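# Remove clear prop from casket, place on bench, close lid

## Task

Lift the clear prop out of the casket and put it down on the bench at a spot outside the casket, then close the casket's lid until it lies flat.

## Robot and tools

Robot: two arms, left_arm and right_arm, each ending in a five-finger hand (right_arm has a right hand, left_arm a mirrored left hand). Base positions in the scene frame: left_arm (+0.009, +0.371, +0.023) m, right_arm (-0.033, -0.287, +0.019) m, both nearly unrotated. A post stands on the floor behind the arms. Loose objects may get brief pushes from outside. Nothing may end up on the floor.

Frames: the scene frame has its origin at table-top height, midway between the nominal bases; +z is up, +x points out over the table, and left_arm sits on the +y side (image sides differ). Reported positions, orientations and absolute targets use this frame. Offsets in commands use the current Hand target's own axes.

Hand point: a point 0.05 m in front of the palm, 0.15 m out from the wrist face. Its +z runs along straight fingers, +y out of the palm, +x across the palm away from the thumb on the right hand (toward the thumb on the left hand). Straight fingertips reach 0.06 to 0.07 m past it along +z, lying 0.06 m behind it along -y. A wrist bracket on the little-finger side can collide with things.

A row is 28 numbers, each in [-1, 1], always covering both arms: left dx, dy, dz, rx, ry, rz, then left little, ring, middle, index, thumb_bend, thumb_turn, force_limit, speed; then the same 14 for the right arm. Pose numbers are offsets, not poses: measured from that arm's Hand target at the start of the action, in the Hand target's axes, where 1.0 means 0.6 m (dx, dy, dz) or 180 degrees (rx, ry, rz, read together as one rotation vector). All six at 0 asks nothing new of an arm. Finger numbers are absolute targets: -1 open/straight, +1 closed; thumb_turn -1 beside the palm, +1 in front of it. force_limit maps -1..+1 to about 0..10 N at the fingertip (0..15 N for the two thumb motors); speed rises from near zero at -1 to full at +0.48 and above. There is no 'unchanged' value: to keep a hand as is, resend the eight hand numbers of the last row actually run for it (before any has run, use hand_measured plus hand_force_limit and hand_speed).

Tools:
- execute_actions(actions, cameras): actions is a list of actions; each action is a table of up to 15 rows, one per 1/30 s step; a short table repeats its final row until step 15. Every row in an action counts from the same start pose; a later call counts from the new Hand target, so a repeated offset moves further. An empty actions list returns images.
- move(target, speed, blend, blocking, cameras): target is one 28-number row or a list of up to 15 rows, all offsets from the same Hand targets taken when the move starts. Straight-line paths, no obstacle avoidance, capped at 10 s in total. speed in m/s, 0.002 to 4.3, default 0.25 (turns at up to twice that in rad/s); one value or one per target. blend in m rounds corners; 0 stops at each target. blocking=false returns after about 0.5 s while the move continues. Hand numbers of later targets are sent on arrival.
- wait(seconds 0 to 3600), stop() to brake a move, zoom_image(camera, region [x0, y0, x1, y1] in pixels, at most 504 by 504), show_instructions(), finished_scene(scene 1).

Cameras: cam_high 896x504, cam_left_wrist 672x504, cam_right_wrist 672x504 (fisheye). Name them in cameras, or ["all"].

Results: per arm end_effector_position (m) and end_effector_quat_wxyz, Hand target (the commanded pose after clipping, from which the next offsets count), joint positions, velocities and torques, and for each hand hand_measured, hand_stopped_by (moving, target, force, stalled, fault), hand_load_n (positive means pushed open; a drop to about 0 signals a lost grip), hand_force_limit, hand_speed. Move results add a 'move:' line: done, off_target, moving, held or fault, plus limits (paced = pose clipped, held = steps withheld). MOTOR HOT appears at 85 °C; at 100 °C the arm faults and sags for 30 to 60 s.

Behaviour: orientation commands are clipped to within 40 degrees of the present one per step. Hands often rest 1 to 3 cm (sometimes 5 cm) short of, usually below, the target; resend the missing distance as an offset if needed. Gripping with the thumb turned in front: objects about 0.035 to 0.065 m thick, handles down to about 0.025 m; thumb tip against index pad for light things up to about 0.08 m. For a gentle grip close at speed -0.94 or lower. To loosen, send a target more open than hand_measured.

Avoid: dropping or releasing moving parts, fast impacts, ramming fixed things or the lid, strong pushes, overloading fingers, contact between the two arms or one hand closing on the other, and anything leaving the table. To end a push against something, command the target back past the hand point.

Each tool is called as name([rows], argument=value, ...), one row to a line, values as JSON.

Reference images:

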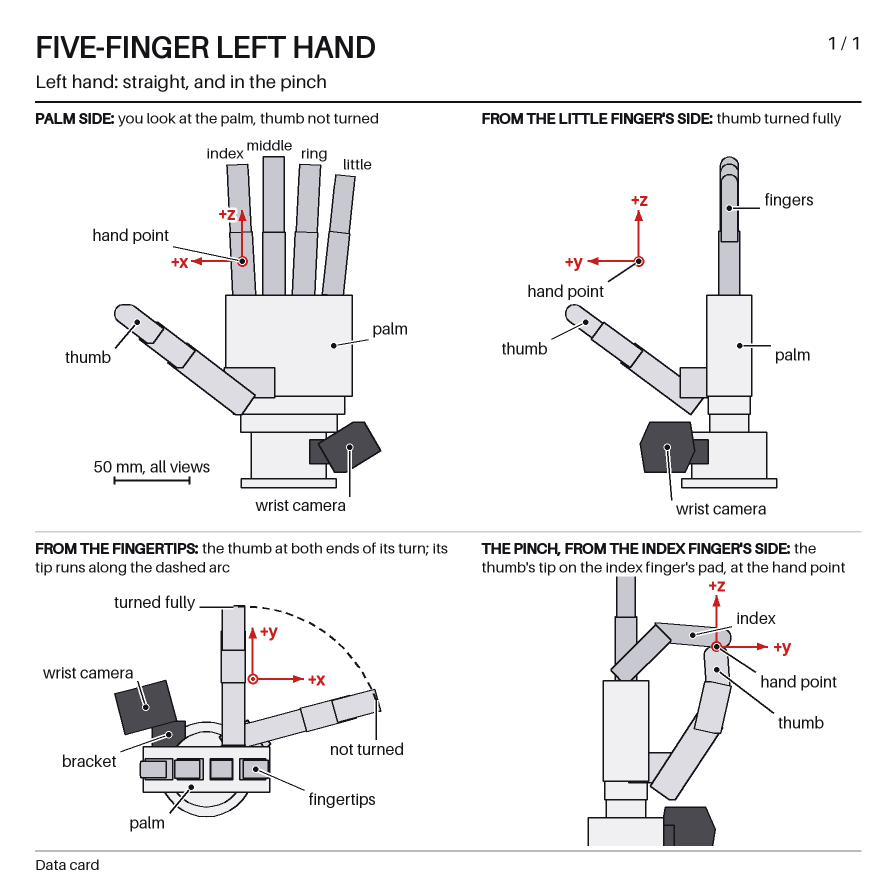

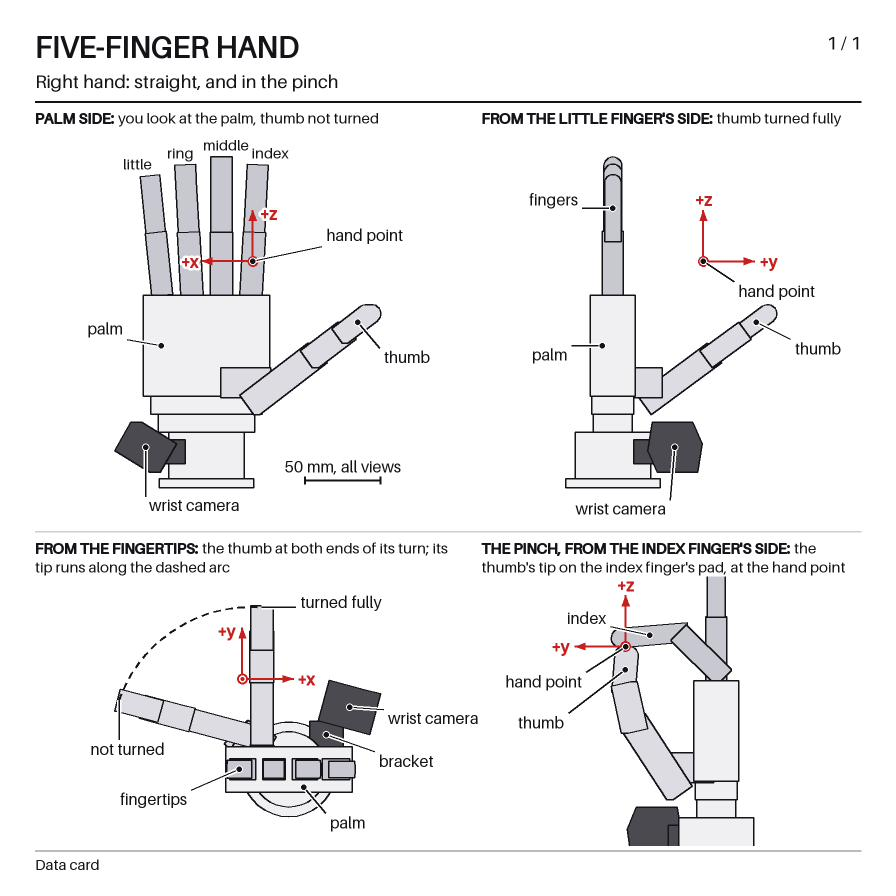

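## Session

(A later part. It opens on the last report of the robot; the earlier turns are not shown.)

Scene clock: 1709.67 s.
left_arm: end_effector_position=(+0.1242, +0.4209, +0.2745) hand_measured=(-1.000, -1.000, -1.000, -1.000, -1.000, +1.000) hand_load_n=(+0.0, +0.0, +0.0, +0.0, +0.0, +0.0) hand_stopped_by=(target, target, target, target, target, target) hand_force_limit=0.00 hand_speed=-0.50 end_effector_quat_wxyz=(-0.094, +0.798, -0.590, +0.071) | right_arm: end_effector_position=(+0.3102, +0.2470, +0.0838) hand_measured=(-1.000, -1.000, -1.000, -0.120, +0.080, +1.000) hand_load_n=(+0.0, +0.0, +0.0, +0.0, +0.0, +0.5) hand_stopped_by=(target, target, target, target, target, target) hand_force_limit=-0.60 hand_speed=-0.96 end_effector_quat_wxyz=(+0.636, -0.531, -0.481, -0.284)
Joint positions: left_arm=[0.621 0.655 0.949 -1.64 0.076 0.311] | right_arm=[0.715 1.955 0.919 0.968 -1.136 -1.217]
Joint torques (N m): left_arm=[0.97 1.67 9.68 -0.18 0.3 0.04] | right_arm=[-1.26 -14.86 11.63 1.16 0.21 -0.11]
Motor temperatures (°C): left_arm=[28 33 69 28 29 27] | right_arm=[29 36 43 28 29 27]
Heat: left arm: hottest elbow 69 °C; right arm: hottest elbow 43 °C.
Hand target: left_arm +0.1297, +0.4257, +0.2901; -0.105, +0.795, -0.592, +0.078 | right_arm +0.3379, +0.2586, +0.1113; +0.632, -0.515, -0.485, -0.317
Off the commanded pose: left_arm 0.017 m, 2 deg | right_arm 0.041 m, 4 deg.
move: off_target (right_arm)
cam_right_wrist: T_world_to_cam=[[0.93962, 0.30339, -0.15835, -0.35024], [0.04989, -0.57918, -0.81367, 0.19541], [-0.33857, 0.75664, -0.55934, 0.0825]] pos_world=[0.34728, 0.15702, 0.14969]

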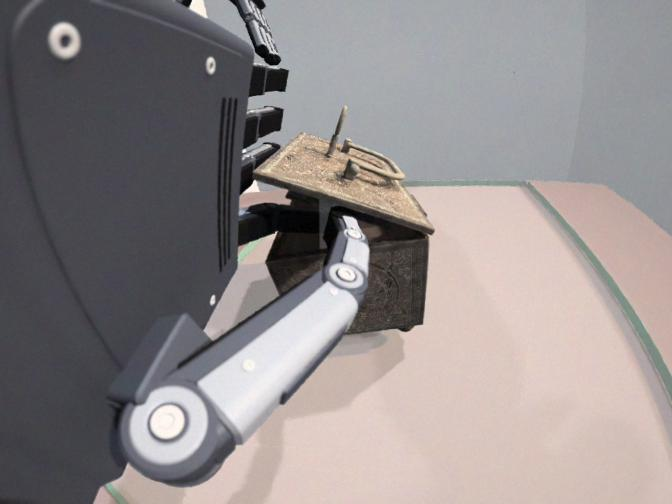

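move(target=[0,0,0,0,0,0,-1,-1,-1,-1,-1,1,0,-0.5, 0,0,0,0,0,0,-1,-1,-1,0.0,0.08,1,-0.6,-0.96], speed=0.05, cameras=["cam_right_wrist"])

zoom_image(camera="cam_right_wrist", region=[260, 160, 460, 340])

Scene clock: 1719.33 s.
left_arm: end_effector_position=(+0.1242, +0.4209, +0.2745) hand_measured=(-1.000, -1.000, -1.000, -1.000, -1.000, +1.000) hand_load_n=(+0.0, +0.0, +0.0, -0.5, +0.0, +0.0) hand_stopped_by=(target, target, target, target, target, target) hand_force_limit=0.00 hand_speed=-0.50 end_effector_quat_wxyz=(-0.094, +0.798, -0.590, +0.071) | right_arm: end_effector_position=(+0.3093, +0.2475, +0.0838) hand_measured=(-1.000, -1.000, -1.000, -0.056, +0.080, +1.000) hand_load_n=(+0.0, +0.0, +0.0, +2.0, +1.0, +0.0) hand_stopped_by=(target, target, target, force, target, target) hand_force_limit=-0.60 hand_speed=-0.96 end_effector_quat_wxyz=(+0.637, -0.531, -0.482, -0.284)
Joint positions: left_arm=[0.621 0.655 0.949 -1.64 0.076 0.311] | right_arm=[0.717 1.955 0.919 0.968 -1.136 -1.217]
Joint torques (N m): left_arm=[0.67 2.02 9.7 -0.25 0.31 0.05] | right_arm=[-1.26 -14.8 11.6 1.18 0.21 -0.11]
Motor temperatures (°C): left_arm=[28 33 69 28 29 27] | right_arm=[29 36 43 28 29 27]
Heat: left arm: hottest elbow 69 °C; right arm: hottest elbow 43 °C.
Hand target: left_arm +0.1297, +0.4257, +0.2901; -0.105, +0.795, -0.592, +0.078 | right_arm +0.3379, +0.2586, +0.1113; +0.632, -0.515, -0.485, -0.317
Off the commanded pose: left_arm 0.017 m, 2 deg | right_arm 0.041 m, 4 deg.
move: done
cam_right_wrist: T_world_to_cam=[[0.93917, 0.30478, -0.15832, -0.34981], [0.05076, -0.57909, -0.81368, 0.19542], [-0.33968, 0.75615, -0.55933, 0.08234]] pos_world=[0.34658, 0.15751, 0.14969]

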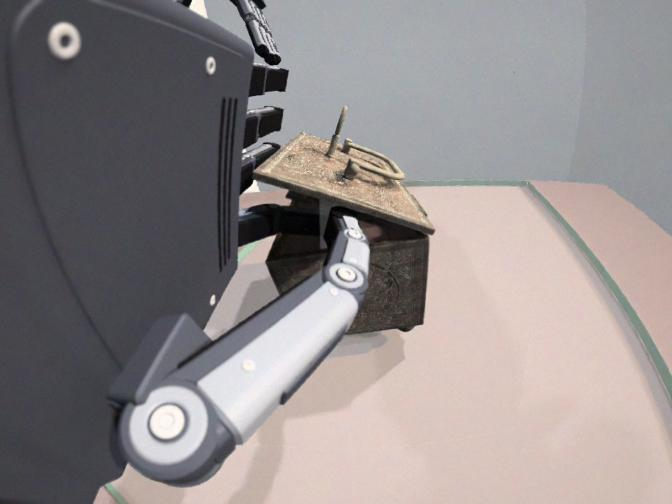

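Scaled by 2.520 from the camera's image (finer frame: 960x720).

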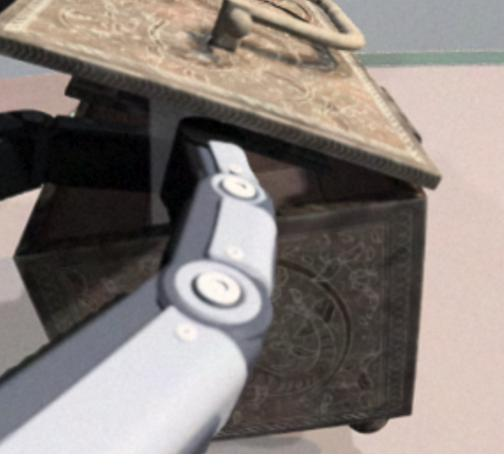

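move(target=[0,0,0,0,0,0,-1,-1,-1,-1,-1,1,0,-0.5, 0,0,0,0,0,0,-1,-1,-1,0.1,0.08,1,-0.3,-0.96], speed=0.05, cameras=["cam_right_wrist"])

zoom_image(camera="cam_right_wrist", region=[260, 160, 460, 340])

Scene clock: 1858.00 s.
left_arm: end_effector_position=(+0.1242, +0.4209, +0.2745) hand_measured=(-1.000, -1.000, -1.000, -1.000, -1.000, +1.000) hand_load_n=(+0.0, +0.0, +0.0, +0.0, +0.0, +0.0) hand_stopped_by=(target, target, target, target, target, target) hand_force_limit=0.00 hand_speed=-0.50 end_effector_quat_wxyz=(-0.094, +0.798, -0.590, +0.071) | right_arm: end_effector_position=(+0.3093, +0.2475, +0.0838) hand_measured=(-1.000, -1.000, -1.000, -0.046, +0.080, +1.000) hand_load_n=(+0.0, +0.0, +0.0, +3.5, +2.0, +0.0) hand_stopped_by=(target, target, target, force, target, target) hand_force_limit=-0.30 hand_speed=-0.96 end_effector_quat_wxyz=(+0.637, -0.531, -0.482, -0.284)
Joint positions: left_arm=[0.621 0.655 0.949 -1.64 0.076 0.311] | right_arm=[0.717 1.955 0.919 0.968 -1.136 -1.217]
Joint torques (N m): left_arm=[0.85 1.55 9.76 -0.24 0.29 0.06] | right_arm=[-1.26 -14.86 11.6 1.17 0.21 -0.11]
Motor temperatures (°C): left_arm=[28 33 70 28 29 27] | right_arm=[29 36 43 28 29 27]
Heat: left arm: hottest elbow 70 °C; right arm: hottest elbow 43 °C.
Hand target: left_arm +0.1297, +0.4257, +0.2901; -0.105, +0.795, -0.592, +0.078 | right_arm +0.3379, +0.2586, +0.1113; +0.632, -0.515, -0.485, -0.317
Off the commanded pose: left_arm 0.017 m, 2 deg | right_arm 0.041 m, 4 deg.
move: done
cam_right_wrist: T_world_to_cam=[[0.93917, 0.30478, -0.15832, -0.34981], [0.05076, -0.57909, -0.81368, 0.19542], [-0.33968, 0.75615, -0.55933, 0.08234]] pos_world=[0.34658, 0.15751, 0.14969]

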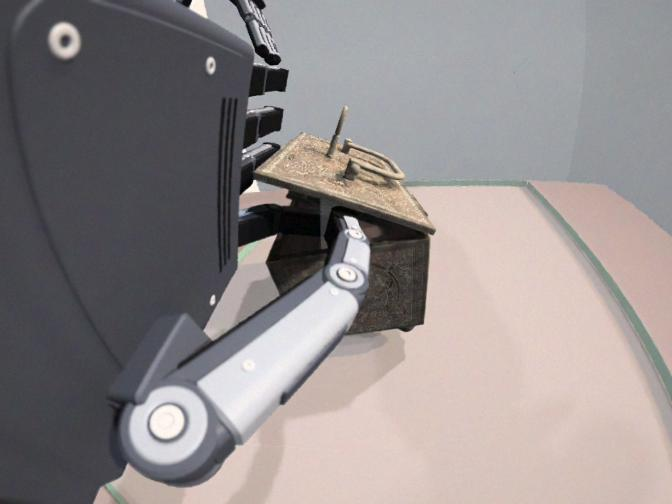

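Scaled by 2.520 from the camera's image (finer frame: 960x720).

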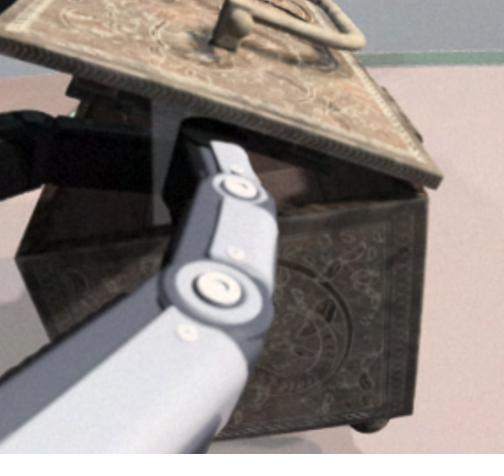

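move(target=[0,0,0,0,0,0,-1,-1,-1,-1,-1,1,0,-0.5, -0.006,-0.028,0,0,0,0,-1,-1,-1,0.1,0.08,1,-0.3,-0.96], speed=0.04, cameras=["cam_high","cam_right_wrist"])

zoom_image(camera="cam_right_wrist", region=[260, 160, 460, 340])

Scene clock: 1867.33 s.
left_arm: end_effector_position=(+0.1242, +0.4209, +0.2745) hand_measured=(-1.000, -1.000, -1.000, -1.000, -1.000, +1.000) hand_load_n=(+0.0, +0.0, +0.0, +0.0, +0.0, +0.0) hand_stopped_by=(target, target, target, target, target, target) hand_force_limit=0.00 hand_speed=-0.50 end_effector_quat_wxyz=(-0.094, +0.798, -0.590, +0.071) | right_arm: end_effector_position=(+0.3112, +0.2476, +0.0837) hand_measured=(-1.000, -1.000, -1.000, -0.046, +0.080, +1.000) hand_load_n=(+0.0, -0.5, +0.0, +3.0, +1.5, +0.0) hand_stopped_by=(target, target, target, force, target, target) hand_force_limit=-0.30 hand_speed=-0.96 end_effector_quat_wxyz=(+0.635, -0.533, -0.480, -0.287)
Joint positions: left_arm=[0.621 0.655 0.949 -1.64 0.076 0.311] | right_arm=[0.717 1.955 0.919 0.968 -1.127 -1.217]
Joint torques (N m): left_arm=[0.67 1.61 9.68 -0.2 0.3 0.06] | right_arm=[0.15 -17.2 7.62 1.84 0.46 -0.1]
Motor temperatures (°C): left_arm=[28 33 70 28 29 27] | right_arm=[29 36 43 28 29 27]
Heat: left arm: hottest elbow 70 °C; right arm: hottest elbow 43 °C.
Hand target: left_arm +0.1297, +0.4257, +0.2901; -0.105, +0.795, -0.592, +0.078 | right_arm +0.3216, +0.2537, +0.1137; +0.632, -0.515, -0.485, -0.317
Off the commanded pose: left_arm 0.017 m, 2 deg | right_arm 0.032 m, 4 deg.
move: off_target (right_arm)
cam_right_wrist: T_world_to_cam=[[0.94199, 0.29608, -0.1581, -0.35037], [0.04576, -0.57991, -0.8134, 0.19706], [-0.33252, 0.75897, -0.55981, 0.07984]] pos_world=[0.34758, 0.15742, 0.14959]

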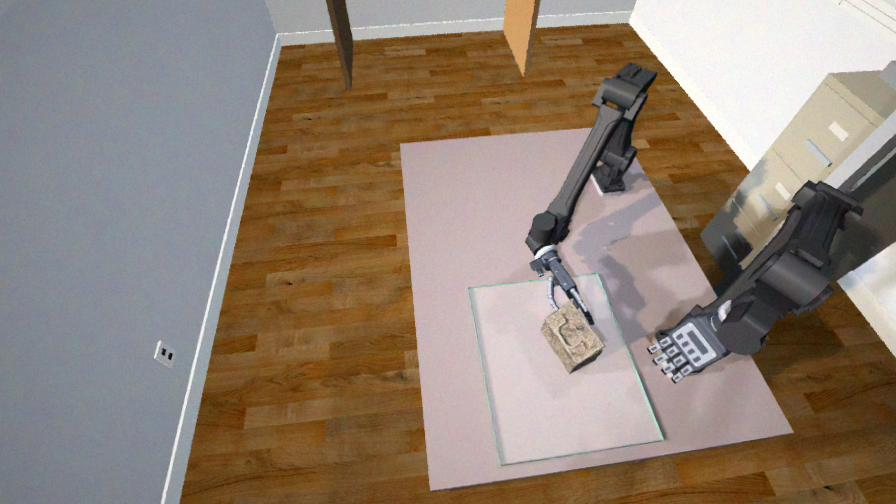

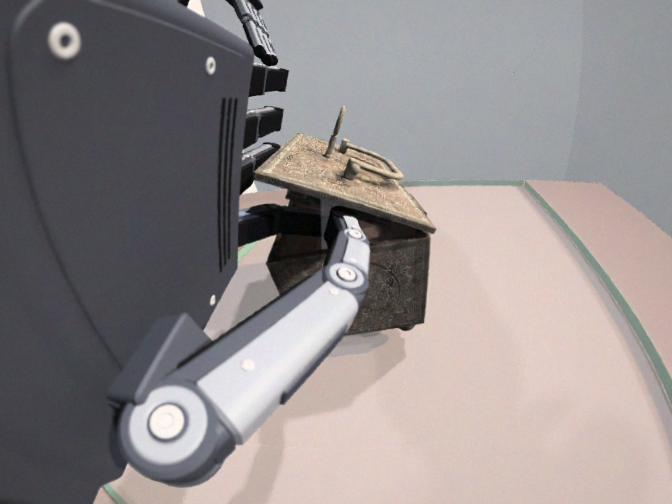

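Scaled by 2.520 from the camera's image (finer frame: 960x720).

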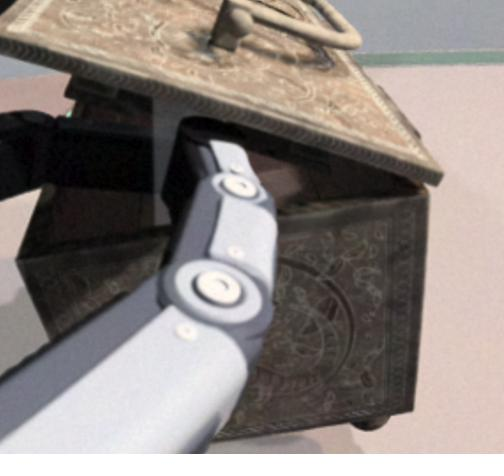

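move(target=[0,0,0,0,0,0,-1,-1,-1,-1,-1,1,0,-0.5, -0.006,-0.02,0,0,0,0,-1,-1,-1,0.1,0.08,1,-0.3,-0.96], speed=0.04, cameras=["cam_right_wrist"])

zoom_image(camera="cam_right_wrist", region=[260, 160, 460, 340])

Scene clock: 1874.47 s.
left_arm: end_effector_position=(+0.1242, +0.4209, +0.2745) hand_measured=(-1.000, -1.000, -1.000, -1.000, -1.000, +1.000) hand_load_n=(+0.0, +0.0, +0.0, +0.0, +0.0, +0.0) hand_stopped_by=(target, target, target, target, target, target) hand_force_limit=0.00 hand_speed=-0.50 end_effector_quat_wxyz=(-0.094, +0.798, -0.590, +0.071) | right_arm: end_effector_position=(+0.3074, +0.2445, +0.0860) hand_measured=(-1.000, -1.000, -1.000, -0.046, +0.080, +1.000) hand_load_n=(+0.0, +0.0, +0.0, +0.0, +0.0, +0.5) hand_stopped_by=(target, target, target, force, target, target) hand_force_limit=-0.30 hand_speed=-0.96 end_effector_quat_wxyz=(+0.632, -0.538, -0.475, -0.290)
Joint positions: left_arm=[0.621 0.655 0.949 -1.64 0.076 0.311] | right_arm=[0.721 1.936 0.897 0.968 -1.107 -1.217]
Joint torques (N m): left_arm=[1.08 1.67 9.76 -0.2 0.29 0] | right_arm=[0.79 -16.97 6.63 2.4 0.16 -0.11]
Motor temperatures (°C): left_arm=[28 33 70 28 29 27] | right_arm=[29 36 42 28 29 27]
Heat: left arm: hottest elbow 70 °C; right arm: hottest elbow 42 °C.
Hand target: left_arm +0.1297, +0.4257, +0.2901; -0.105, +0.795, -0.592, +0.078 | right_arm +0.3097, +0.2502, +0.1145; +0.632, -0.515, -0.485, -0.317
Off the commanded pose: left_arm 0.017 m, 2 deg | right_arm 0.029 m, 4 deg.
move: off_target (right_arm)
cam_right_wrist: T_world_to_cam=[[0.94618, 0.28121, -0.16021, -0.34294], [0.03585, -0.58306, -0.81164, 0.20099], [-0.32165, 0.76221, -0.56176, 0.07832]] pos_world=[0.34247, 0.15393, 0.15219]

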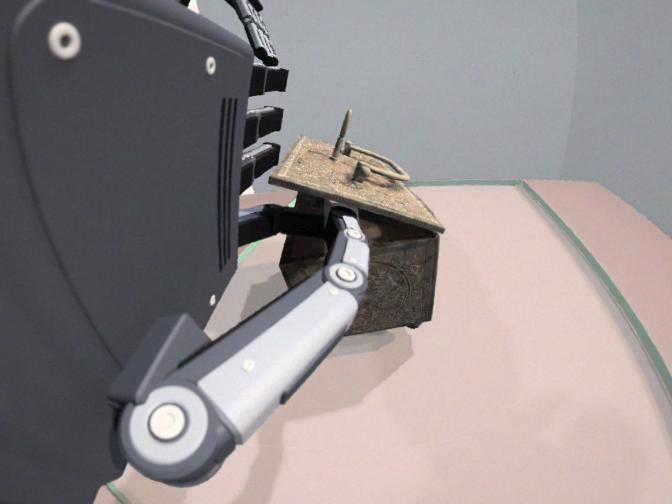

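Scaled by 2.520 from the camera's image (finer frame: 960x720).

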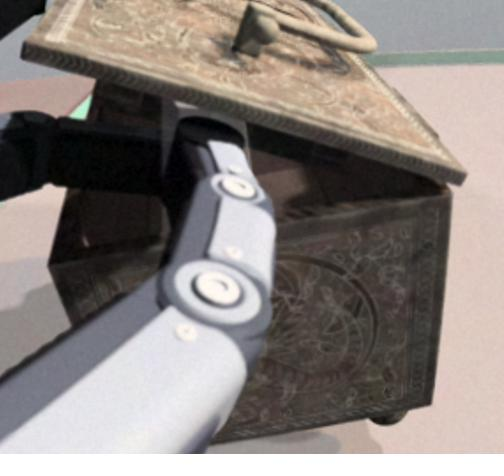

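zoom_image(camera="cam_right_wrist", region=[300, 180, 400, 260])

zoom_image(camera="cam_high", region=[500, 260, 640, 400])

Scaled by 5.040 from the camera's image (finer frame: 960x720).

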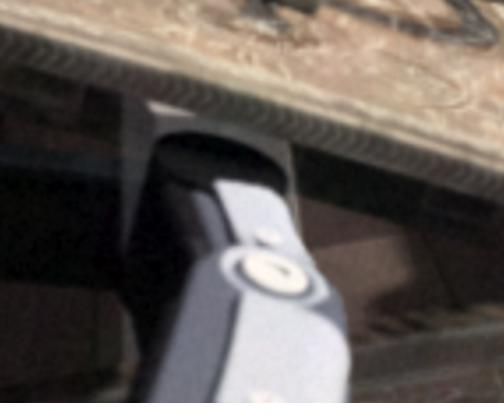

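This scene's latest camera images include none from cam_high. They are from: cam_right_wrist. cam_high's image comes with the result of a call that names it in "cameras".

move(target=[0,0,0,0,0,0,-1,-1,-1,-1,-1,1,0,-0.5, -0.004,0,0.003,0,0,0,-1,-1,-1,0.15,0.12,1,-0.15,-0.96], speed=0.04, cameras=["cam_high","cam_right_wrist"])

zoom_image(camera="cam_right_wrist", region=[300, 180, 400, 260])

zoom_image(camera="cam_high", region=[500, 260, 640, 400])

Scene clock: 1901.40 s.
left_arm: end_effector_position=(+0.1242, +0.4209, +0.2745) hand_measured=(-1.000, -1.000, -1.000, -1.000, -1.000, +1.000) hand_load_n=(+0.0, +0.0, +0.0, +0.0, -0.5, +0.0) hand_stopped_by=(target, target, target, target, target, target) hand_force_limit=0.00 hand_speed=-0.50 end_effector_quat_wxyz=(-0.094, +0.798, -0.590, +0.071) | right_arm: end_effector_position=(+0.3064, +0.2456, +0.0860) hand_measured=(-1.000, -1.000, -1.000, -0.020, +0.118, +1.000) hand_load_n=(+0.0, +0.0, -0.5, +6.0, +4.0, +0.5) hand_stopped_by=(target, target, target, force, target, target) hand_force_limit=-0.15 hand_speed=-0.96 end_effector_quat_wxyz=(+0.632, -0.538, -0.476, -0.290)
Joint positions: left_arm=[0.621 0.655 0.949 -1.64 0.076 0.311] | right_arm=[0.724 1.936 0.897 0.968 -1.104 -1.217]
Joint torques (N m): left_arm=[0.79 1.73 9.72 -0.21 0.29 0.02] | right_arm=[0.85 -16.5 6.6 2.56 0.16 -0.11]
Motor temperatures (°C): left_arm=[28 33 71 28 29 27] | right_arm=[29 37 40 29 29 27]
Heat: left arm: hottest elbow 71 °C; right arm: hottest elbow 40 °C.
Hand target: left_arm +0.1297, +0.4257, +0.2901; -0.105, +0.795, -0.592, +0.078 | right_arm +0.3083, +0.2517, +0.1122; +0.632, -0.515, -0.485, -0.317
Off the commanded pose: left_arm 0.017 m, 2 deg | right_arm 0.027 m, 4 deg.
move: off_target (right_arm)
cam_right_wrist: T_world_to_cam=[[0.9462, 0.28117, -0.16013, -0.34232], [0.03595, -0.58315, -0.81157, 0.20164], [-0.32157, 0.76215, -0.56189, 0.07716]] pos_world=[0.34147, 0.15503, 0.15219]

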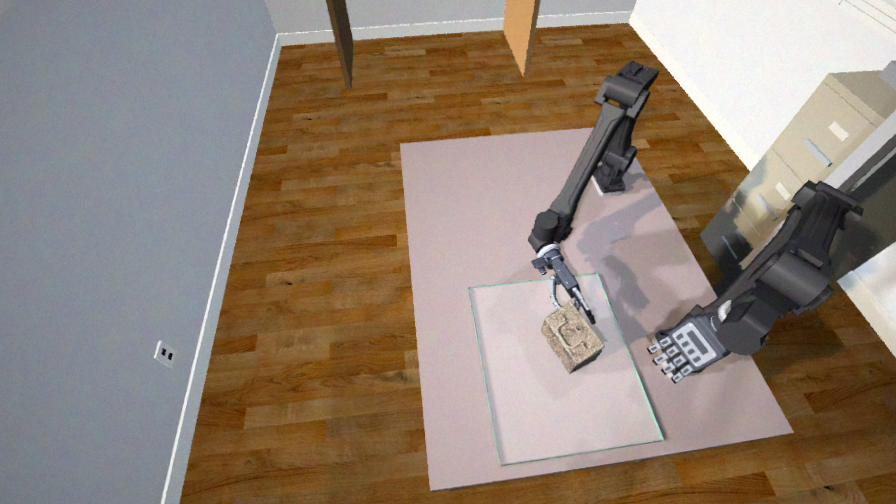

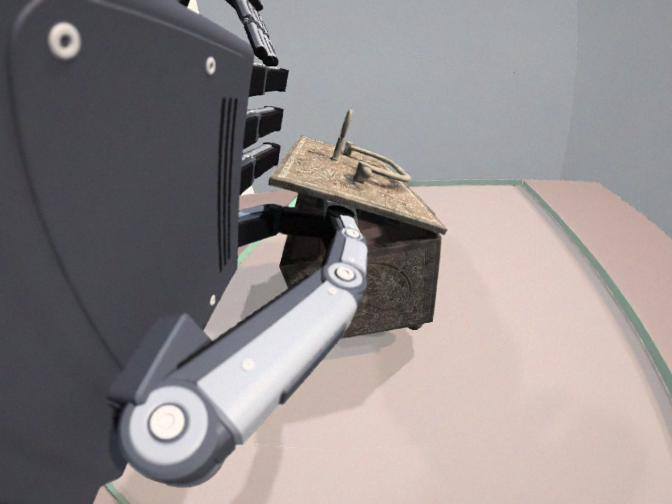

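Scaled by 5.040 from the camera's image (finer frame: 960x720).

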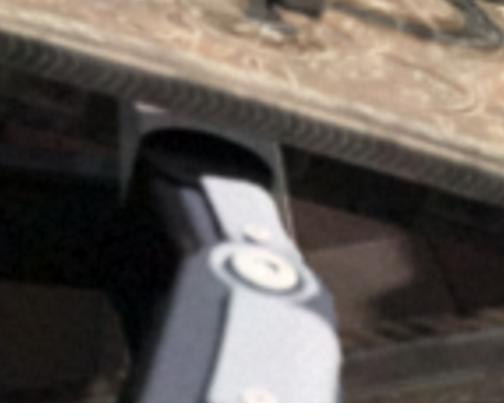

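Scaled by 3.600 from the camera's image (finer frame: 1280x720).

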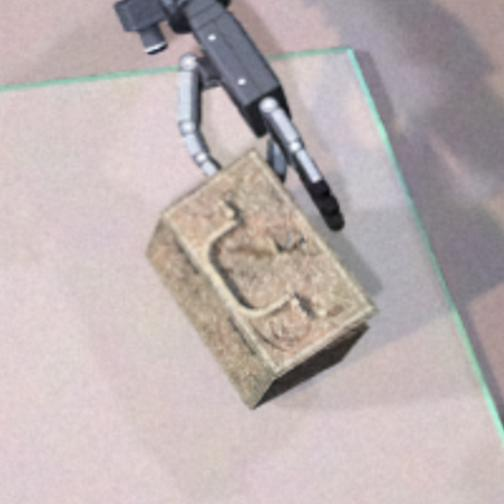

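move(target=[0,0,0,0,0,0,-1,-1,-1,-1,-1,1,0,-0.5, -0.006,-0.015,0,0,0,-0.03,-1,-1,-1,0.15,0.12,1,-0.15,-0.96], speed=0.04, cameras=["cam_high","cam_right_wrist"])

zoom_image(camera="cam_right_wrist", region=[260, 160, 460, 340])

zoom_image(camera="cam_high", region=[500, 260, 640, 400])

Scene clock: 1914.93 s.
left_arm: end_effector_position=(+0.1242, +0.4209, +0.2745) hand_measured=(-1.000, -1.000, -1.000, -1.000, -1.000, +1.000) hand_load_n=(+0.0, +0.0, +0.0, +0.0, +0.0, +0.0) hand_stopped_by=(target, target, target, target, target, target) hand_force_limit=0.00 hand_speed=-0.50 end_effector_quat_wxyz=(-0.094, +0.798, -0.590, +0.071) | right_arm: end_effector_position=(+0.3005, +0.2428, +0.0869) hand_measured=(-1.000, -1.000, -1.000, -0.020, +0.118, +1.000) hand_load_n=(+0.0, +0.0, +0.0, +6.5, +3.0, +0.0) hand_stopped_by=(target, target, target, force, target, target) hand_force_limit=-0.15 hand_speed=-0.96 end_effector_quat_wxyz=(+0.619, -0.520, -0.494, -0.320)
Joint positions: left_arm=[0.621 0.655 0.949 -1.64 0.076 0.311] | right_arm=[0.735 1.929 0.862 1.004 -1.082 -1.292]
Joint torques (N m): left_arm=[1.03 2.02 9.77 -0.21 0.31 0.05] | right_arm=[0.79 -16.21 6.09 2.44 0.15 -0.29]
Motor temperatures (°C): left_arm=[28 33 71 28 29 27] | right_arm=[29 37 39 29 29 27]
Heat: left arm: hottest elbow 71 °C; right arm: hottest elbow 39 °C.
Hand target: left_arm +0.1297, +0.4257, +0.2901; -0.105, +0.795, -0.592, +0.078 | right_arm +0.2991, +0.2489, +0.1119; +0.616, -0.491, -0.509, -0.346
Off the commanded pose: left_arm 0.017 m, 2 deg | right_arm 0.026 m, 5 deg.
move: off_target (right_arm)
cam_right_wrist: T_world_to_cam=[[0.95791, 0.27625, -0.07812, -0.3453], [0.09535, -0.56282, -0.82106, 0.17906], [-0.27079, 0.77905, -0.56547, 0.05889]] pos_world=[0.32964, 0.15029, 0.15335]

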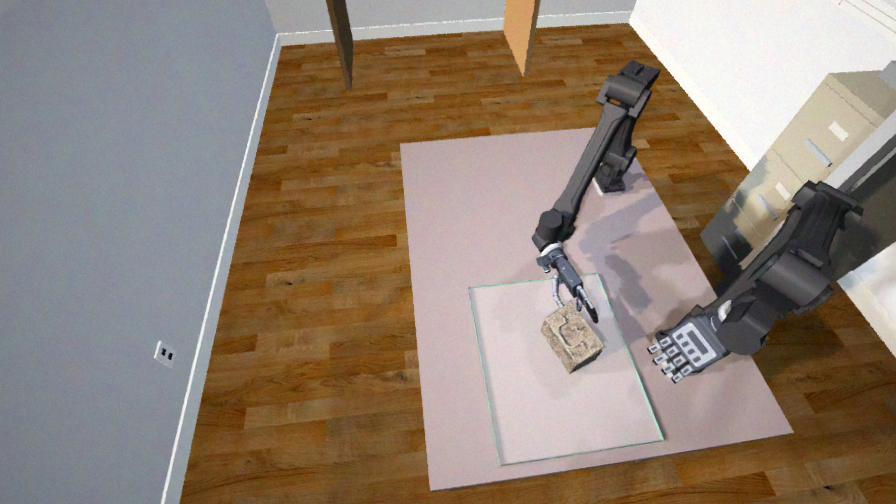

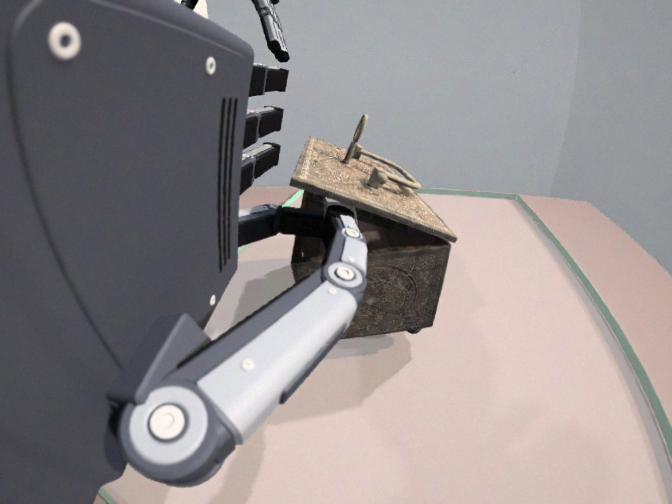

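Scaled by 2.520 from the camera's image (finer frame: 960x720).

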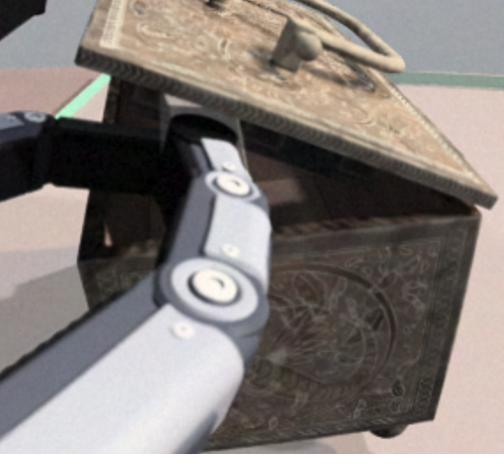

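Scaled by 3.600 from the camera's image (finer frame: 1280x720).

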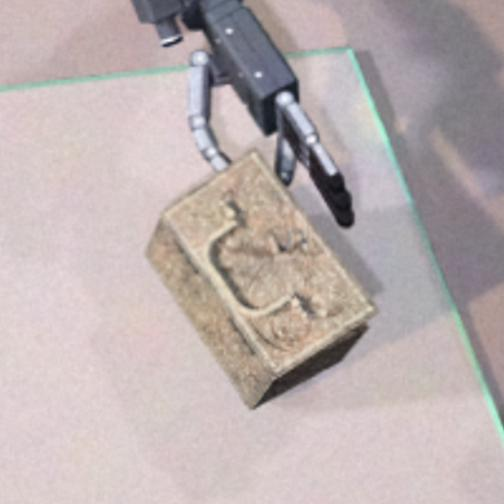

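zoom_image(camera="cam_right_wrist", region=[290, 160, 410, 260])

Scaled by 4.200 from the camera's image (finer frame: 960x720).

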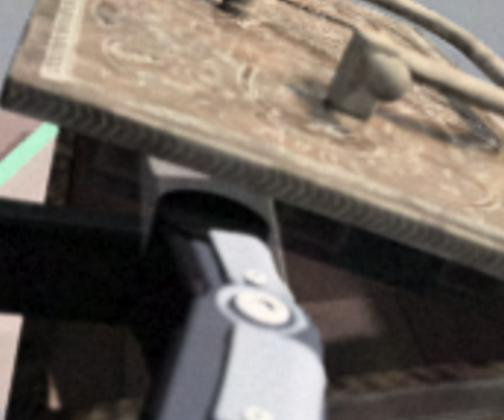

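move(target=[0,0,0,0,0,0,-1,-1,-1,-1,-1,1,0,-0.5, -0.005,-0.014,0.002,0,0,-0.035,-1,-1,-1,0.15,0.12,1,-0.15,-0.96], speed=0.04, cameras=["cam_right_wrist"])

zoom_image(camera="cam_right_wrist", region=[260, 140, 460, 320])

Scene clock: 1935.27 s.
left_arm: end_effector_position=(+0.1242, +0.4209, +0.2745) hand_measured=(-1.000, -1.000, -1.000, -1.000, -1.000, +1.000) hand_load_n=(+0.0, +0.0, +0.0, +0.0, +0.0, +0.0) hand_stopped_by=(target, target, target, target, target, target) hand_force_limit=0.00 hand_speed=-0.50 end_effector_quat_wxyz=(-0.094, +0.798, -0.590, +0.071) | right_arm: end_effector_position=(+0.2923, +0.2422, +0.0893) hand_measured=(-1.000, -1.000, -1.000, -0.020, +0.118, +1.000) hand_load_n=(+0.0, +0.0, +0.0, +6.0, +3.0, +0.0) hand_stopped_by=(target, target, target, force, target, target) hand_force_limit=-0.15 hand_speed=-0.96 end_effector_quat_wxyz=(+0.600, -0.489, -0.524, -0.356)
Joint positions: left_arm=[0.621 0.655 0.949 -1.64 0.076 0.311] | right_arm=[0.75 1.925 0.83 1.041 -1.07 -1.403]
Joint torques (N m): left_arm=[0.79 1.61 9.74 -0.23 0.3 0.03] | right_arm=[0.85 -15.68 5.78 2.37 0.16 -0.3]
Motor temperatures (°C): left_arm=[28 33 71 28 29 27] | right_arm=[29 37 38 29 29 27]
Heat: left arm: hottest elbow 71 °C; right arm: hottest elbow 38 °C.
Hand target: left_arm +0.1297, +0.4257, +0.2901; -0.105, +0.795, -0.592, +0.078 | right_arm +0.2902, +0.2475, +0.1111; +0.596, -0.463, -0.535, -0.380
Off the commanded pose: left_arm 0.017 m, 2 deg | right_arm 0.023 m, 4 deg.
move: off_target (right_arm)
cam_right_wrist: T_world_to_cam=[[0.95838, 0.28279, 0.03926, -0.34925], [0.19091, -0.53249, -0.82462, 0.14641], [-0.21229, 0.7978, -0.56432, 0.03673]] pos_world=[0.31456, 0.14743, 0.15517]

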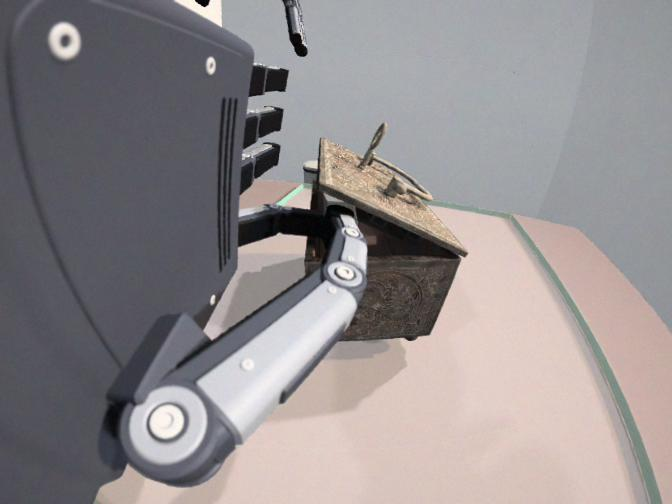

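Scaled by 2.520 from the camera's image (finer frame: 960x720).

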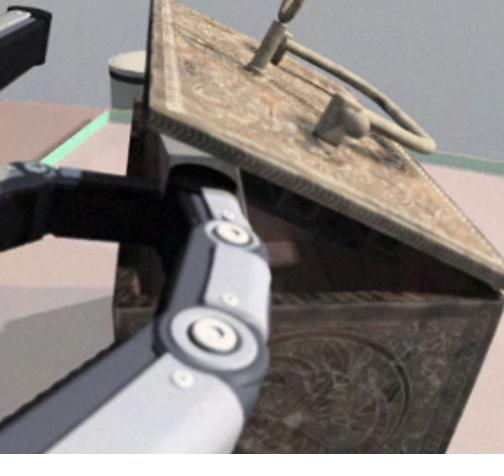

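move(target=[0,0,0,0,0,0,-1,-1,-1,-1,-1,1,0,-0.5, -0.005,-0.010,0.002,0,0,-0.03,-1,-1,-1,0.15,0.12,1,-0.15,-0.96], speed=0.04, cameras=["cam_high","cam_right_wrist"])

zoom_image(camera="cam_right_wrist", region=[260, 140, 460, 320])

zoom_image(camera="cam_high", region=[500, 260, 640, 400])

Scene clock: 1963.67 s.
left_arm: end_effector_position=(+0.1242, +0.4209, +0.2745) hand_measured=(-1.000, -1.000, -1.000, -1.000, -1.000, +1.000) hand_load_n=(+0.0, +0.0, +0.0, +0.0, +0.0, +0.0) hand_stopped_by=(target, target, target, target, target, target) hand_force_limit=0.00 hand_speed=-0.50 end_effector_quat_wxyz=(-0.094, +0.798, -0.590, +0.071) | right_arm: end_effector_position=(+0.2894, +0.2400, +0.0906) hand_measured=(-1.000, -1.000, -1.000, -0.020, +0.118, +1.000) hand_load_n=(+0.0, +0.0, +0.0, +7.0, +3.5, +0.5) hand_stopped_by=(target, target, target, force, target, target) hand_force_limit=-0.15 hand_speed=-0.96 end_effector_quat_wxyz=(+0.581, -0.466, -0.544, -0.387)
Joint positions: left_arm=[0.621 0.655 0.949 -1.64 0.076 0.311] | right_arm=[0.758 1.925 0.805 1.068 -1.053 -1.495]
Joint torques (N m): left_arm=[0.91 1.9 9.72 -0.13 0.3 0.06] | right_arm=[0.91 -14.62 5.6 2.52 0.11 -0.33]
Motor temperatures (°C): left_arm=[28 33 71 28 29 27] | right_arm=[29 37 38 29 29 27]
Heat: left arm: hottest elbow 71 °C; right arm: hottest elbow 38 °C.
Hand target: left_arm +0.1297, +0.4257, +0.2901; -0.105, +0.795, -0.592, +0.078 | right_arm +0.2838, +0.2468, +0.1090; +0.578, -0.437, -0.556, -0.407
Off the commanded pose: left_arm 0.017 m, 2 deg | right_arm 0.020 m, 4 deg.
move: off_target (right_arm)
cam_right_wrist: T_world_to_cam=[[0.95235, 0.27397, 0.13402, -0.35062], [0.26235, -0.51178, -0.81808, 0.12065], [-0.15554, 0.81426, -0.55928, 0.0177]] pos_world=[0.30502, 0.14339, 0.15559]

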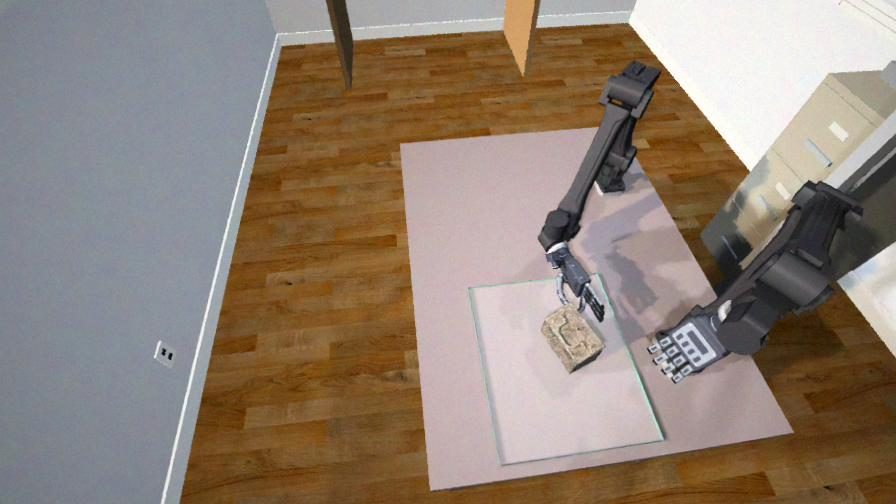

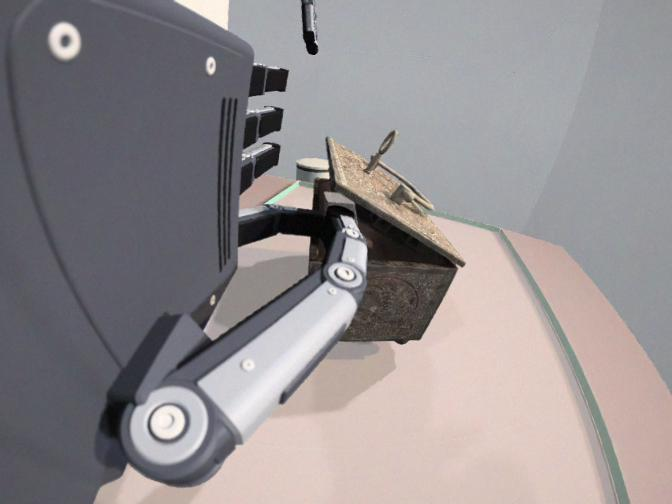

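Scaled by 2.520 from the camera's image (finer frame: 960x720).

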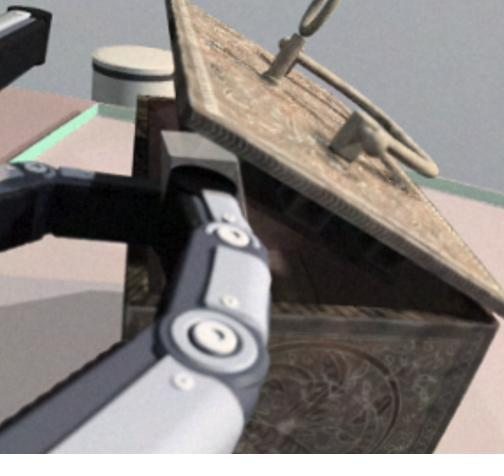

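Scaled by 3.600 from the camera's image (finer frame: 1280x720).

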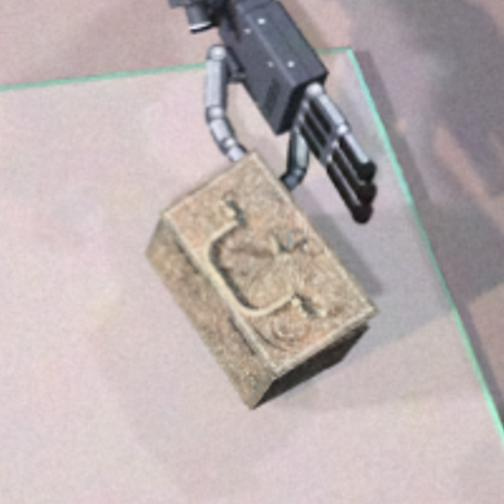

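move(target=[0,0,0,0,0,0,-1,-1,-1,-1,-1,1,0,-0.5, -0.003,-0.012,0.002,0,0,-0.025,-1,-1,-1,0.15,0.12,1,-0.15,-0.96], speed=0.04, cameras=["cam_right_wrist"])

zoom_image(camera="cam_right_wrist", region=[260, 140, 460, 320])

Scene clock: 1980.37 s.
left_arm: end_effector_position=(+0.1242, +0.4209, +0.2745) hand_measured=(-1.000, -1.000, -1.000, -1.000, -1.000, +1.000) hand_load_n=(+0.0, +0.0, +0.0, +0.0, +0.0, +0.0) hand_stopped_by=(target, target, target, target, target, target) hand_force_limit=0.00 hand_speed=-0.50 end_effector_quat_wxyz=(-0.094, +0.798, -0.590, +0.071) | right_arm: end_effector_position=(+0.2855, +0.2385, +0.0917) hand_measured=(-1.000, -1.000, -1.000, -0.020, +0.118, +1.000) hand_load_n=(+0.0, +0.0, +0.0, +7.0, +3.5, +0.5) hand_stopped_by=(target, target, target, force, target, target) hand_force_limit=-0.15 hand_speed=-0.96 end_effector_quat_wxyz=(+0.563, -0.445, -0.561, -0.413)
Joint positions: left_arm=[0.621 0.655 0.949 -1.64 0.076 0.311] | right_arm=[0.767 1.927 0.784 1.094 -1.036 -1.574]
Joint torques (N m): left_arm=[0.85 1.67 9.72 -0.2 0.3 0.02] | right_arm=[0.97 -13.92 5.33 2.66 -0.01 -0.32]
Motor temperatures (°C): left_arm=[28 32 71 28 29 27] | right_arm=[29 37 37 29 29 27]
Heat: left arm: hottest elbow 71 °C; right arm: hottest shoulder 37 °C.
Hand target: left_arm +0.1297, +0.4257, +0.2901; -0.105, +0.795, -0.592, +0.078 | right_arm +0.2764, +0.2459, +0.1076; +0.561, -0.415, -0.573, -0.430
Off the commanded pose: left_arm 0.017 m, 2 deg | right_arm 0.020 m, 4 deg.
move: off_target (right_arm)
cam_right_wrist: T_world_to_cam=[[0.93995, 0.26463, 0.21554, -0.34839], [0.32419, -0.49481, -0.80627, 0.09899], [-0.10672, 0.82773, -0.55089, 0.0011]] pos_world=[0.2955, 0.14026, 0.15551]

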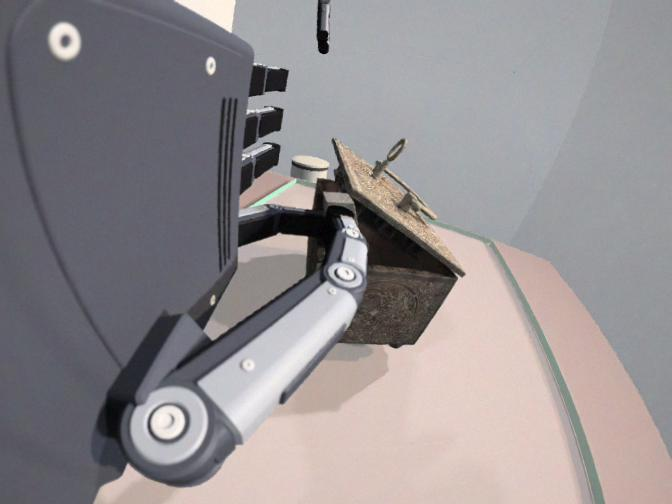

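Scaled by 2.520 from the camera's image (finer frame: 960x720).

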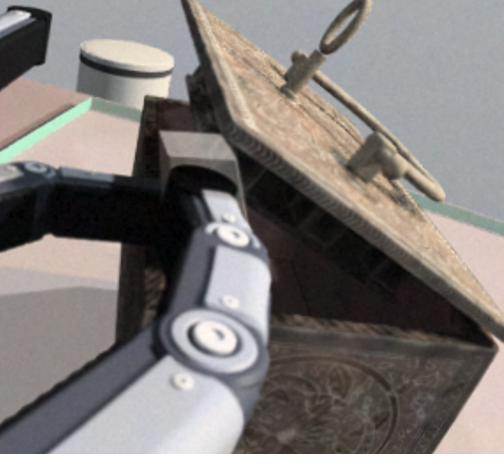

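move(target=[0,0,0,0,0,0,-1,-1,-1,-1,-1,1,0,-0.5, 0.002,-0.009,0.002,0,0,-0.02,-1,-1,-1,0.15,0.12,1,-0.15,-0.96], speed=0.04, cameras=["cam_right_wrist"])

zoom_image(camera="cam_right_wrist", region=[260, 140, 460, 320])

Scene clock: 2000.53 s.
left_arm: end_effector_position=(+0.1242, +0.4209, +0.2745) hand_measured=(-1.000, -1.000, -1.000, -1.000, -1.000, +1.000) hand_load_n=(+0.0, +0.0, +0.0, +0.0, +0.0, +0.0) hand_stopped_by=(target, target, target, target, target, target) hand_force_limit=0.00 hand_speed=-0.50 end_effector_quat_wxyz=(-0.094, +0.798, -0.590, +0.071) | right_arm: end_effector_position=(+0.2813, +0.2373, +0.0941) hand_measured=(-1.000, -1.000, -1.000, -0.020, +0.118, +1.000) hand_load_n=(+0.0, +0.0, +0.0, +6.0, +3.0, +0.0) hand_stopped_by=(target, target, target, force, target, target) hand_force_limit=-0.15 hand_speed=-0.96 end_effector_quat_wxyz=(+0.549, -0.426, -0.575, -0.432)
Joint positions: left_arm=[0.621 0.655 0.949 -1.64 0.076 0.311] | right_arm=[0.775 1.925 0.767 1.113 -1.027 -1.639]
Joint torques (N m): left_arm=[1.08 1.96 9.72 -0.17 0.29 0.06] | right_arm=[1.32 -13.68 5.24 2.56 0.02 -0.3]
Motor temperatures (°C): left_arm=[28 32 71 28 29 27] | right_arm=[29 37 37 29 29 27]
Heat: left arm: hottest elbow 71 °C; right arm: hottest shoulder 37 °C.
Hand target: left_arm +0.1297, +0.4257, +0.2901; -0.105, +0.795, -0.592, +0.078 | right_arm +0.2709, +0.2455, +0.1087; +0.548, -0.397, -0.586, -0.447
Off the commanded pose: left_arm 0.017 m, 2 deg | right_arm 0.020 m, 4 deg.
move: off_target (right_arm)
cam_right_wrist: T_world_to_cam=[[0.92391, 0.26003, 0.28066, -0.34516], [0.37585, -0.47964, -0.7929, 0.08234], [-0.07156, 0.83805, -0.54087, -0.01038]] pos_world=[0.28721, 0.13794, 0.15654]

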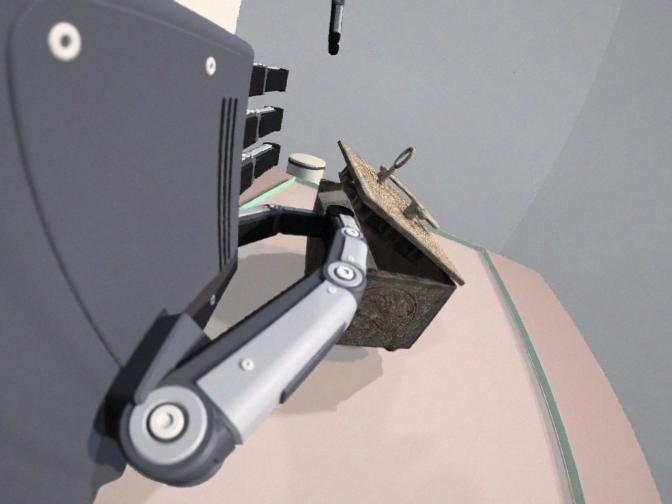

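Scaled by 2.520 from the camera's image (finer frame: 960x720).

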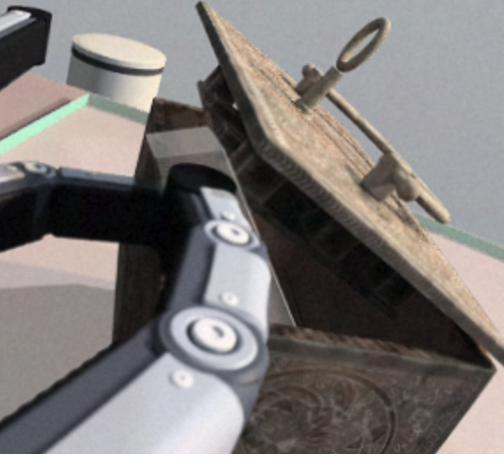

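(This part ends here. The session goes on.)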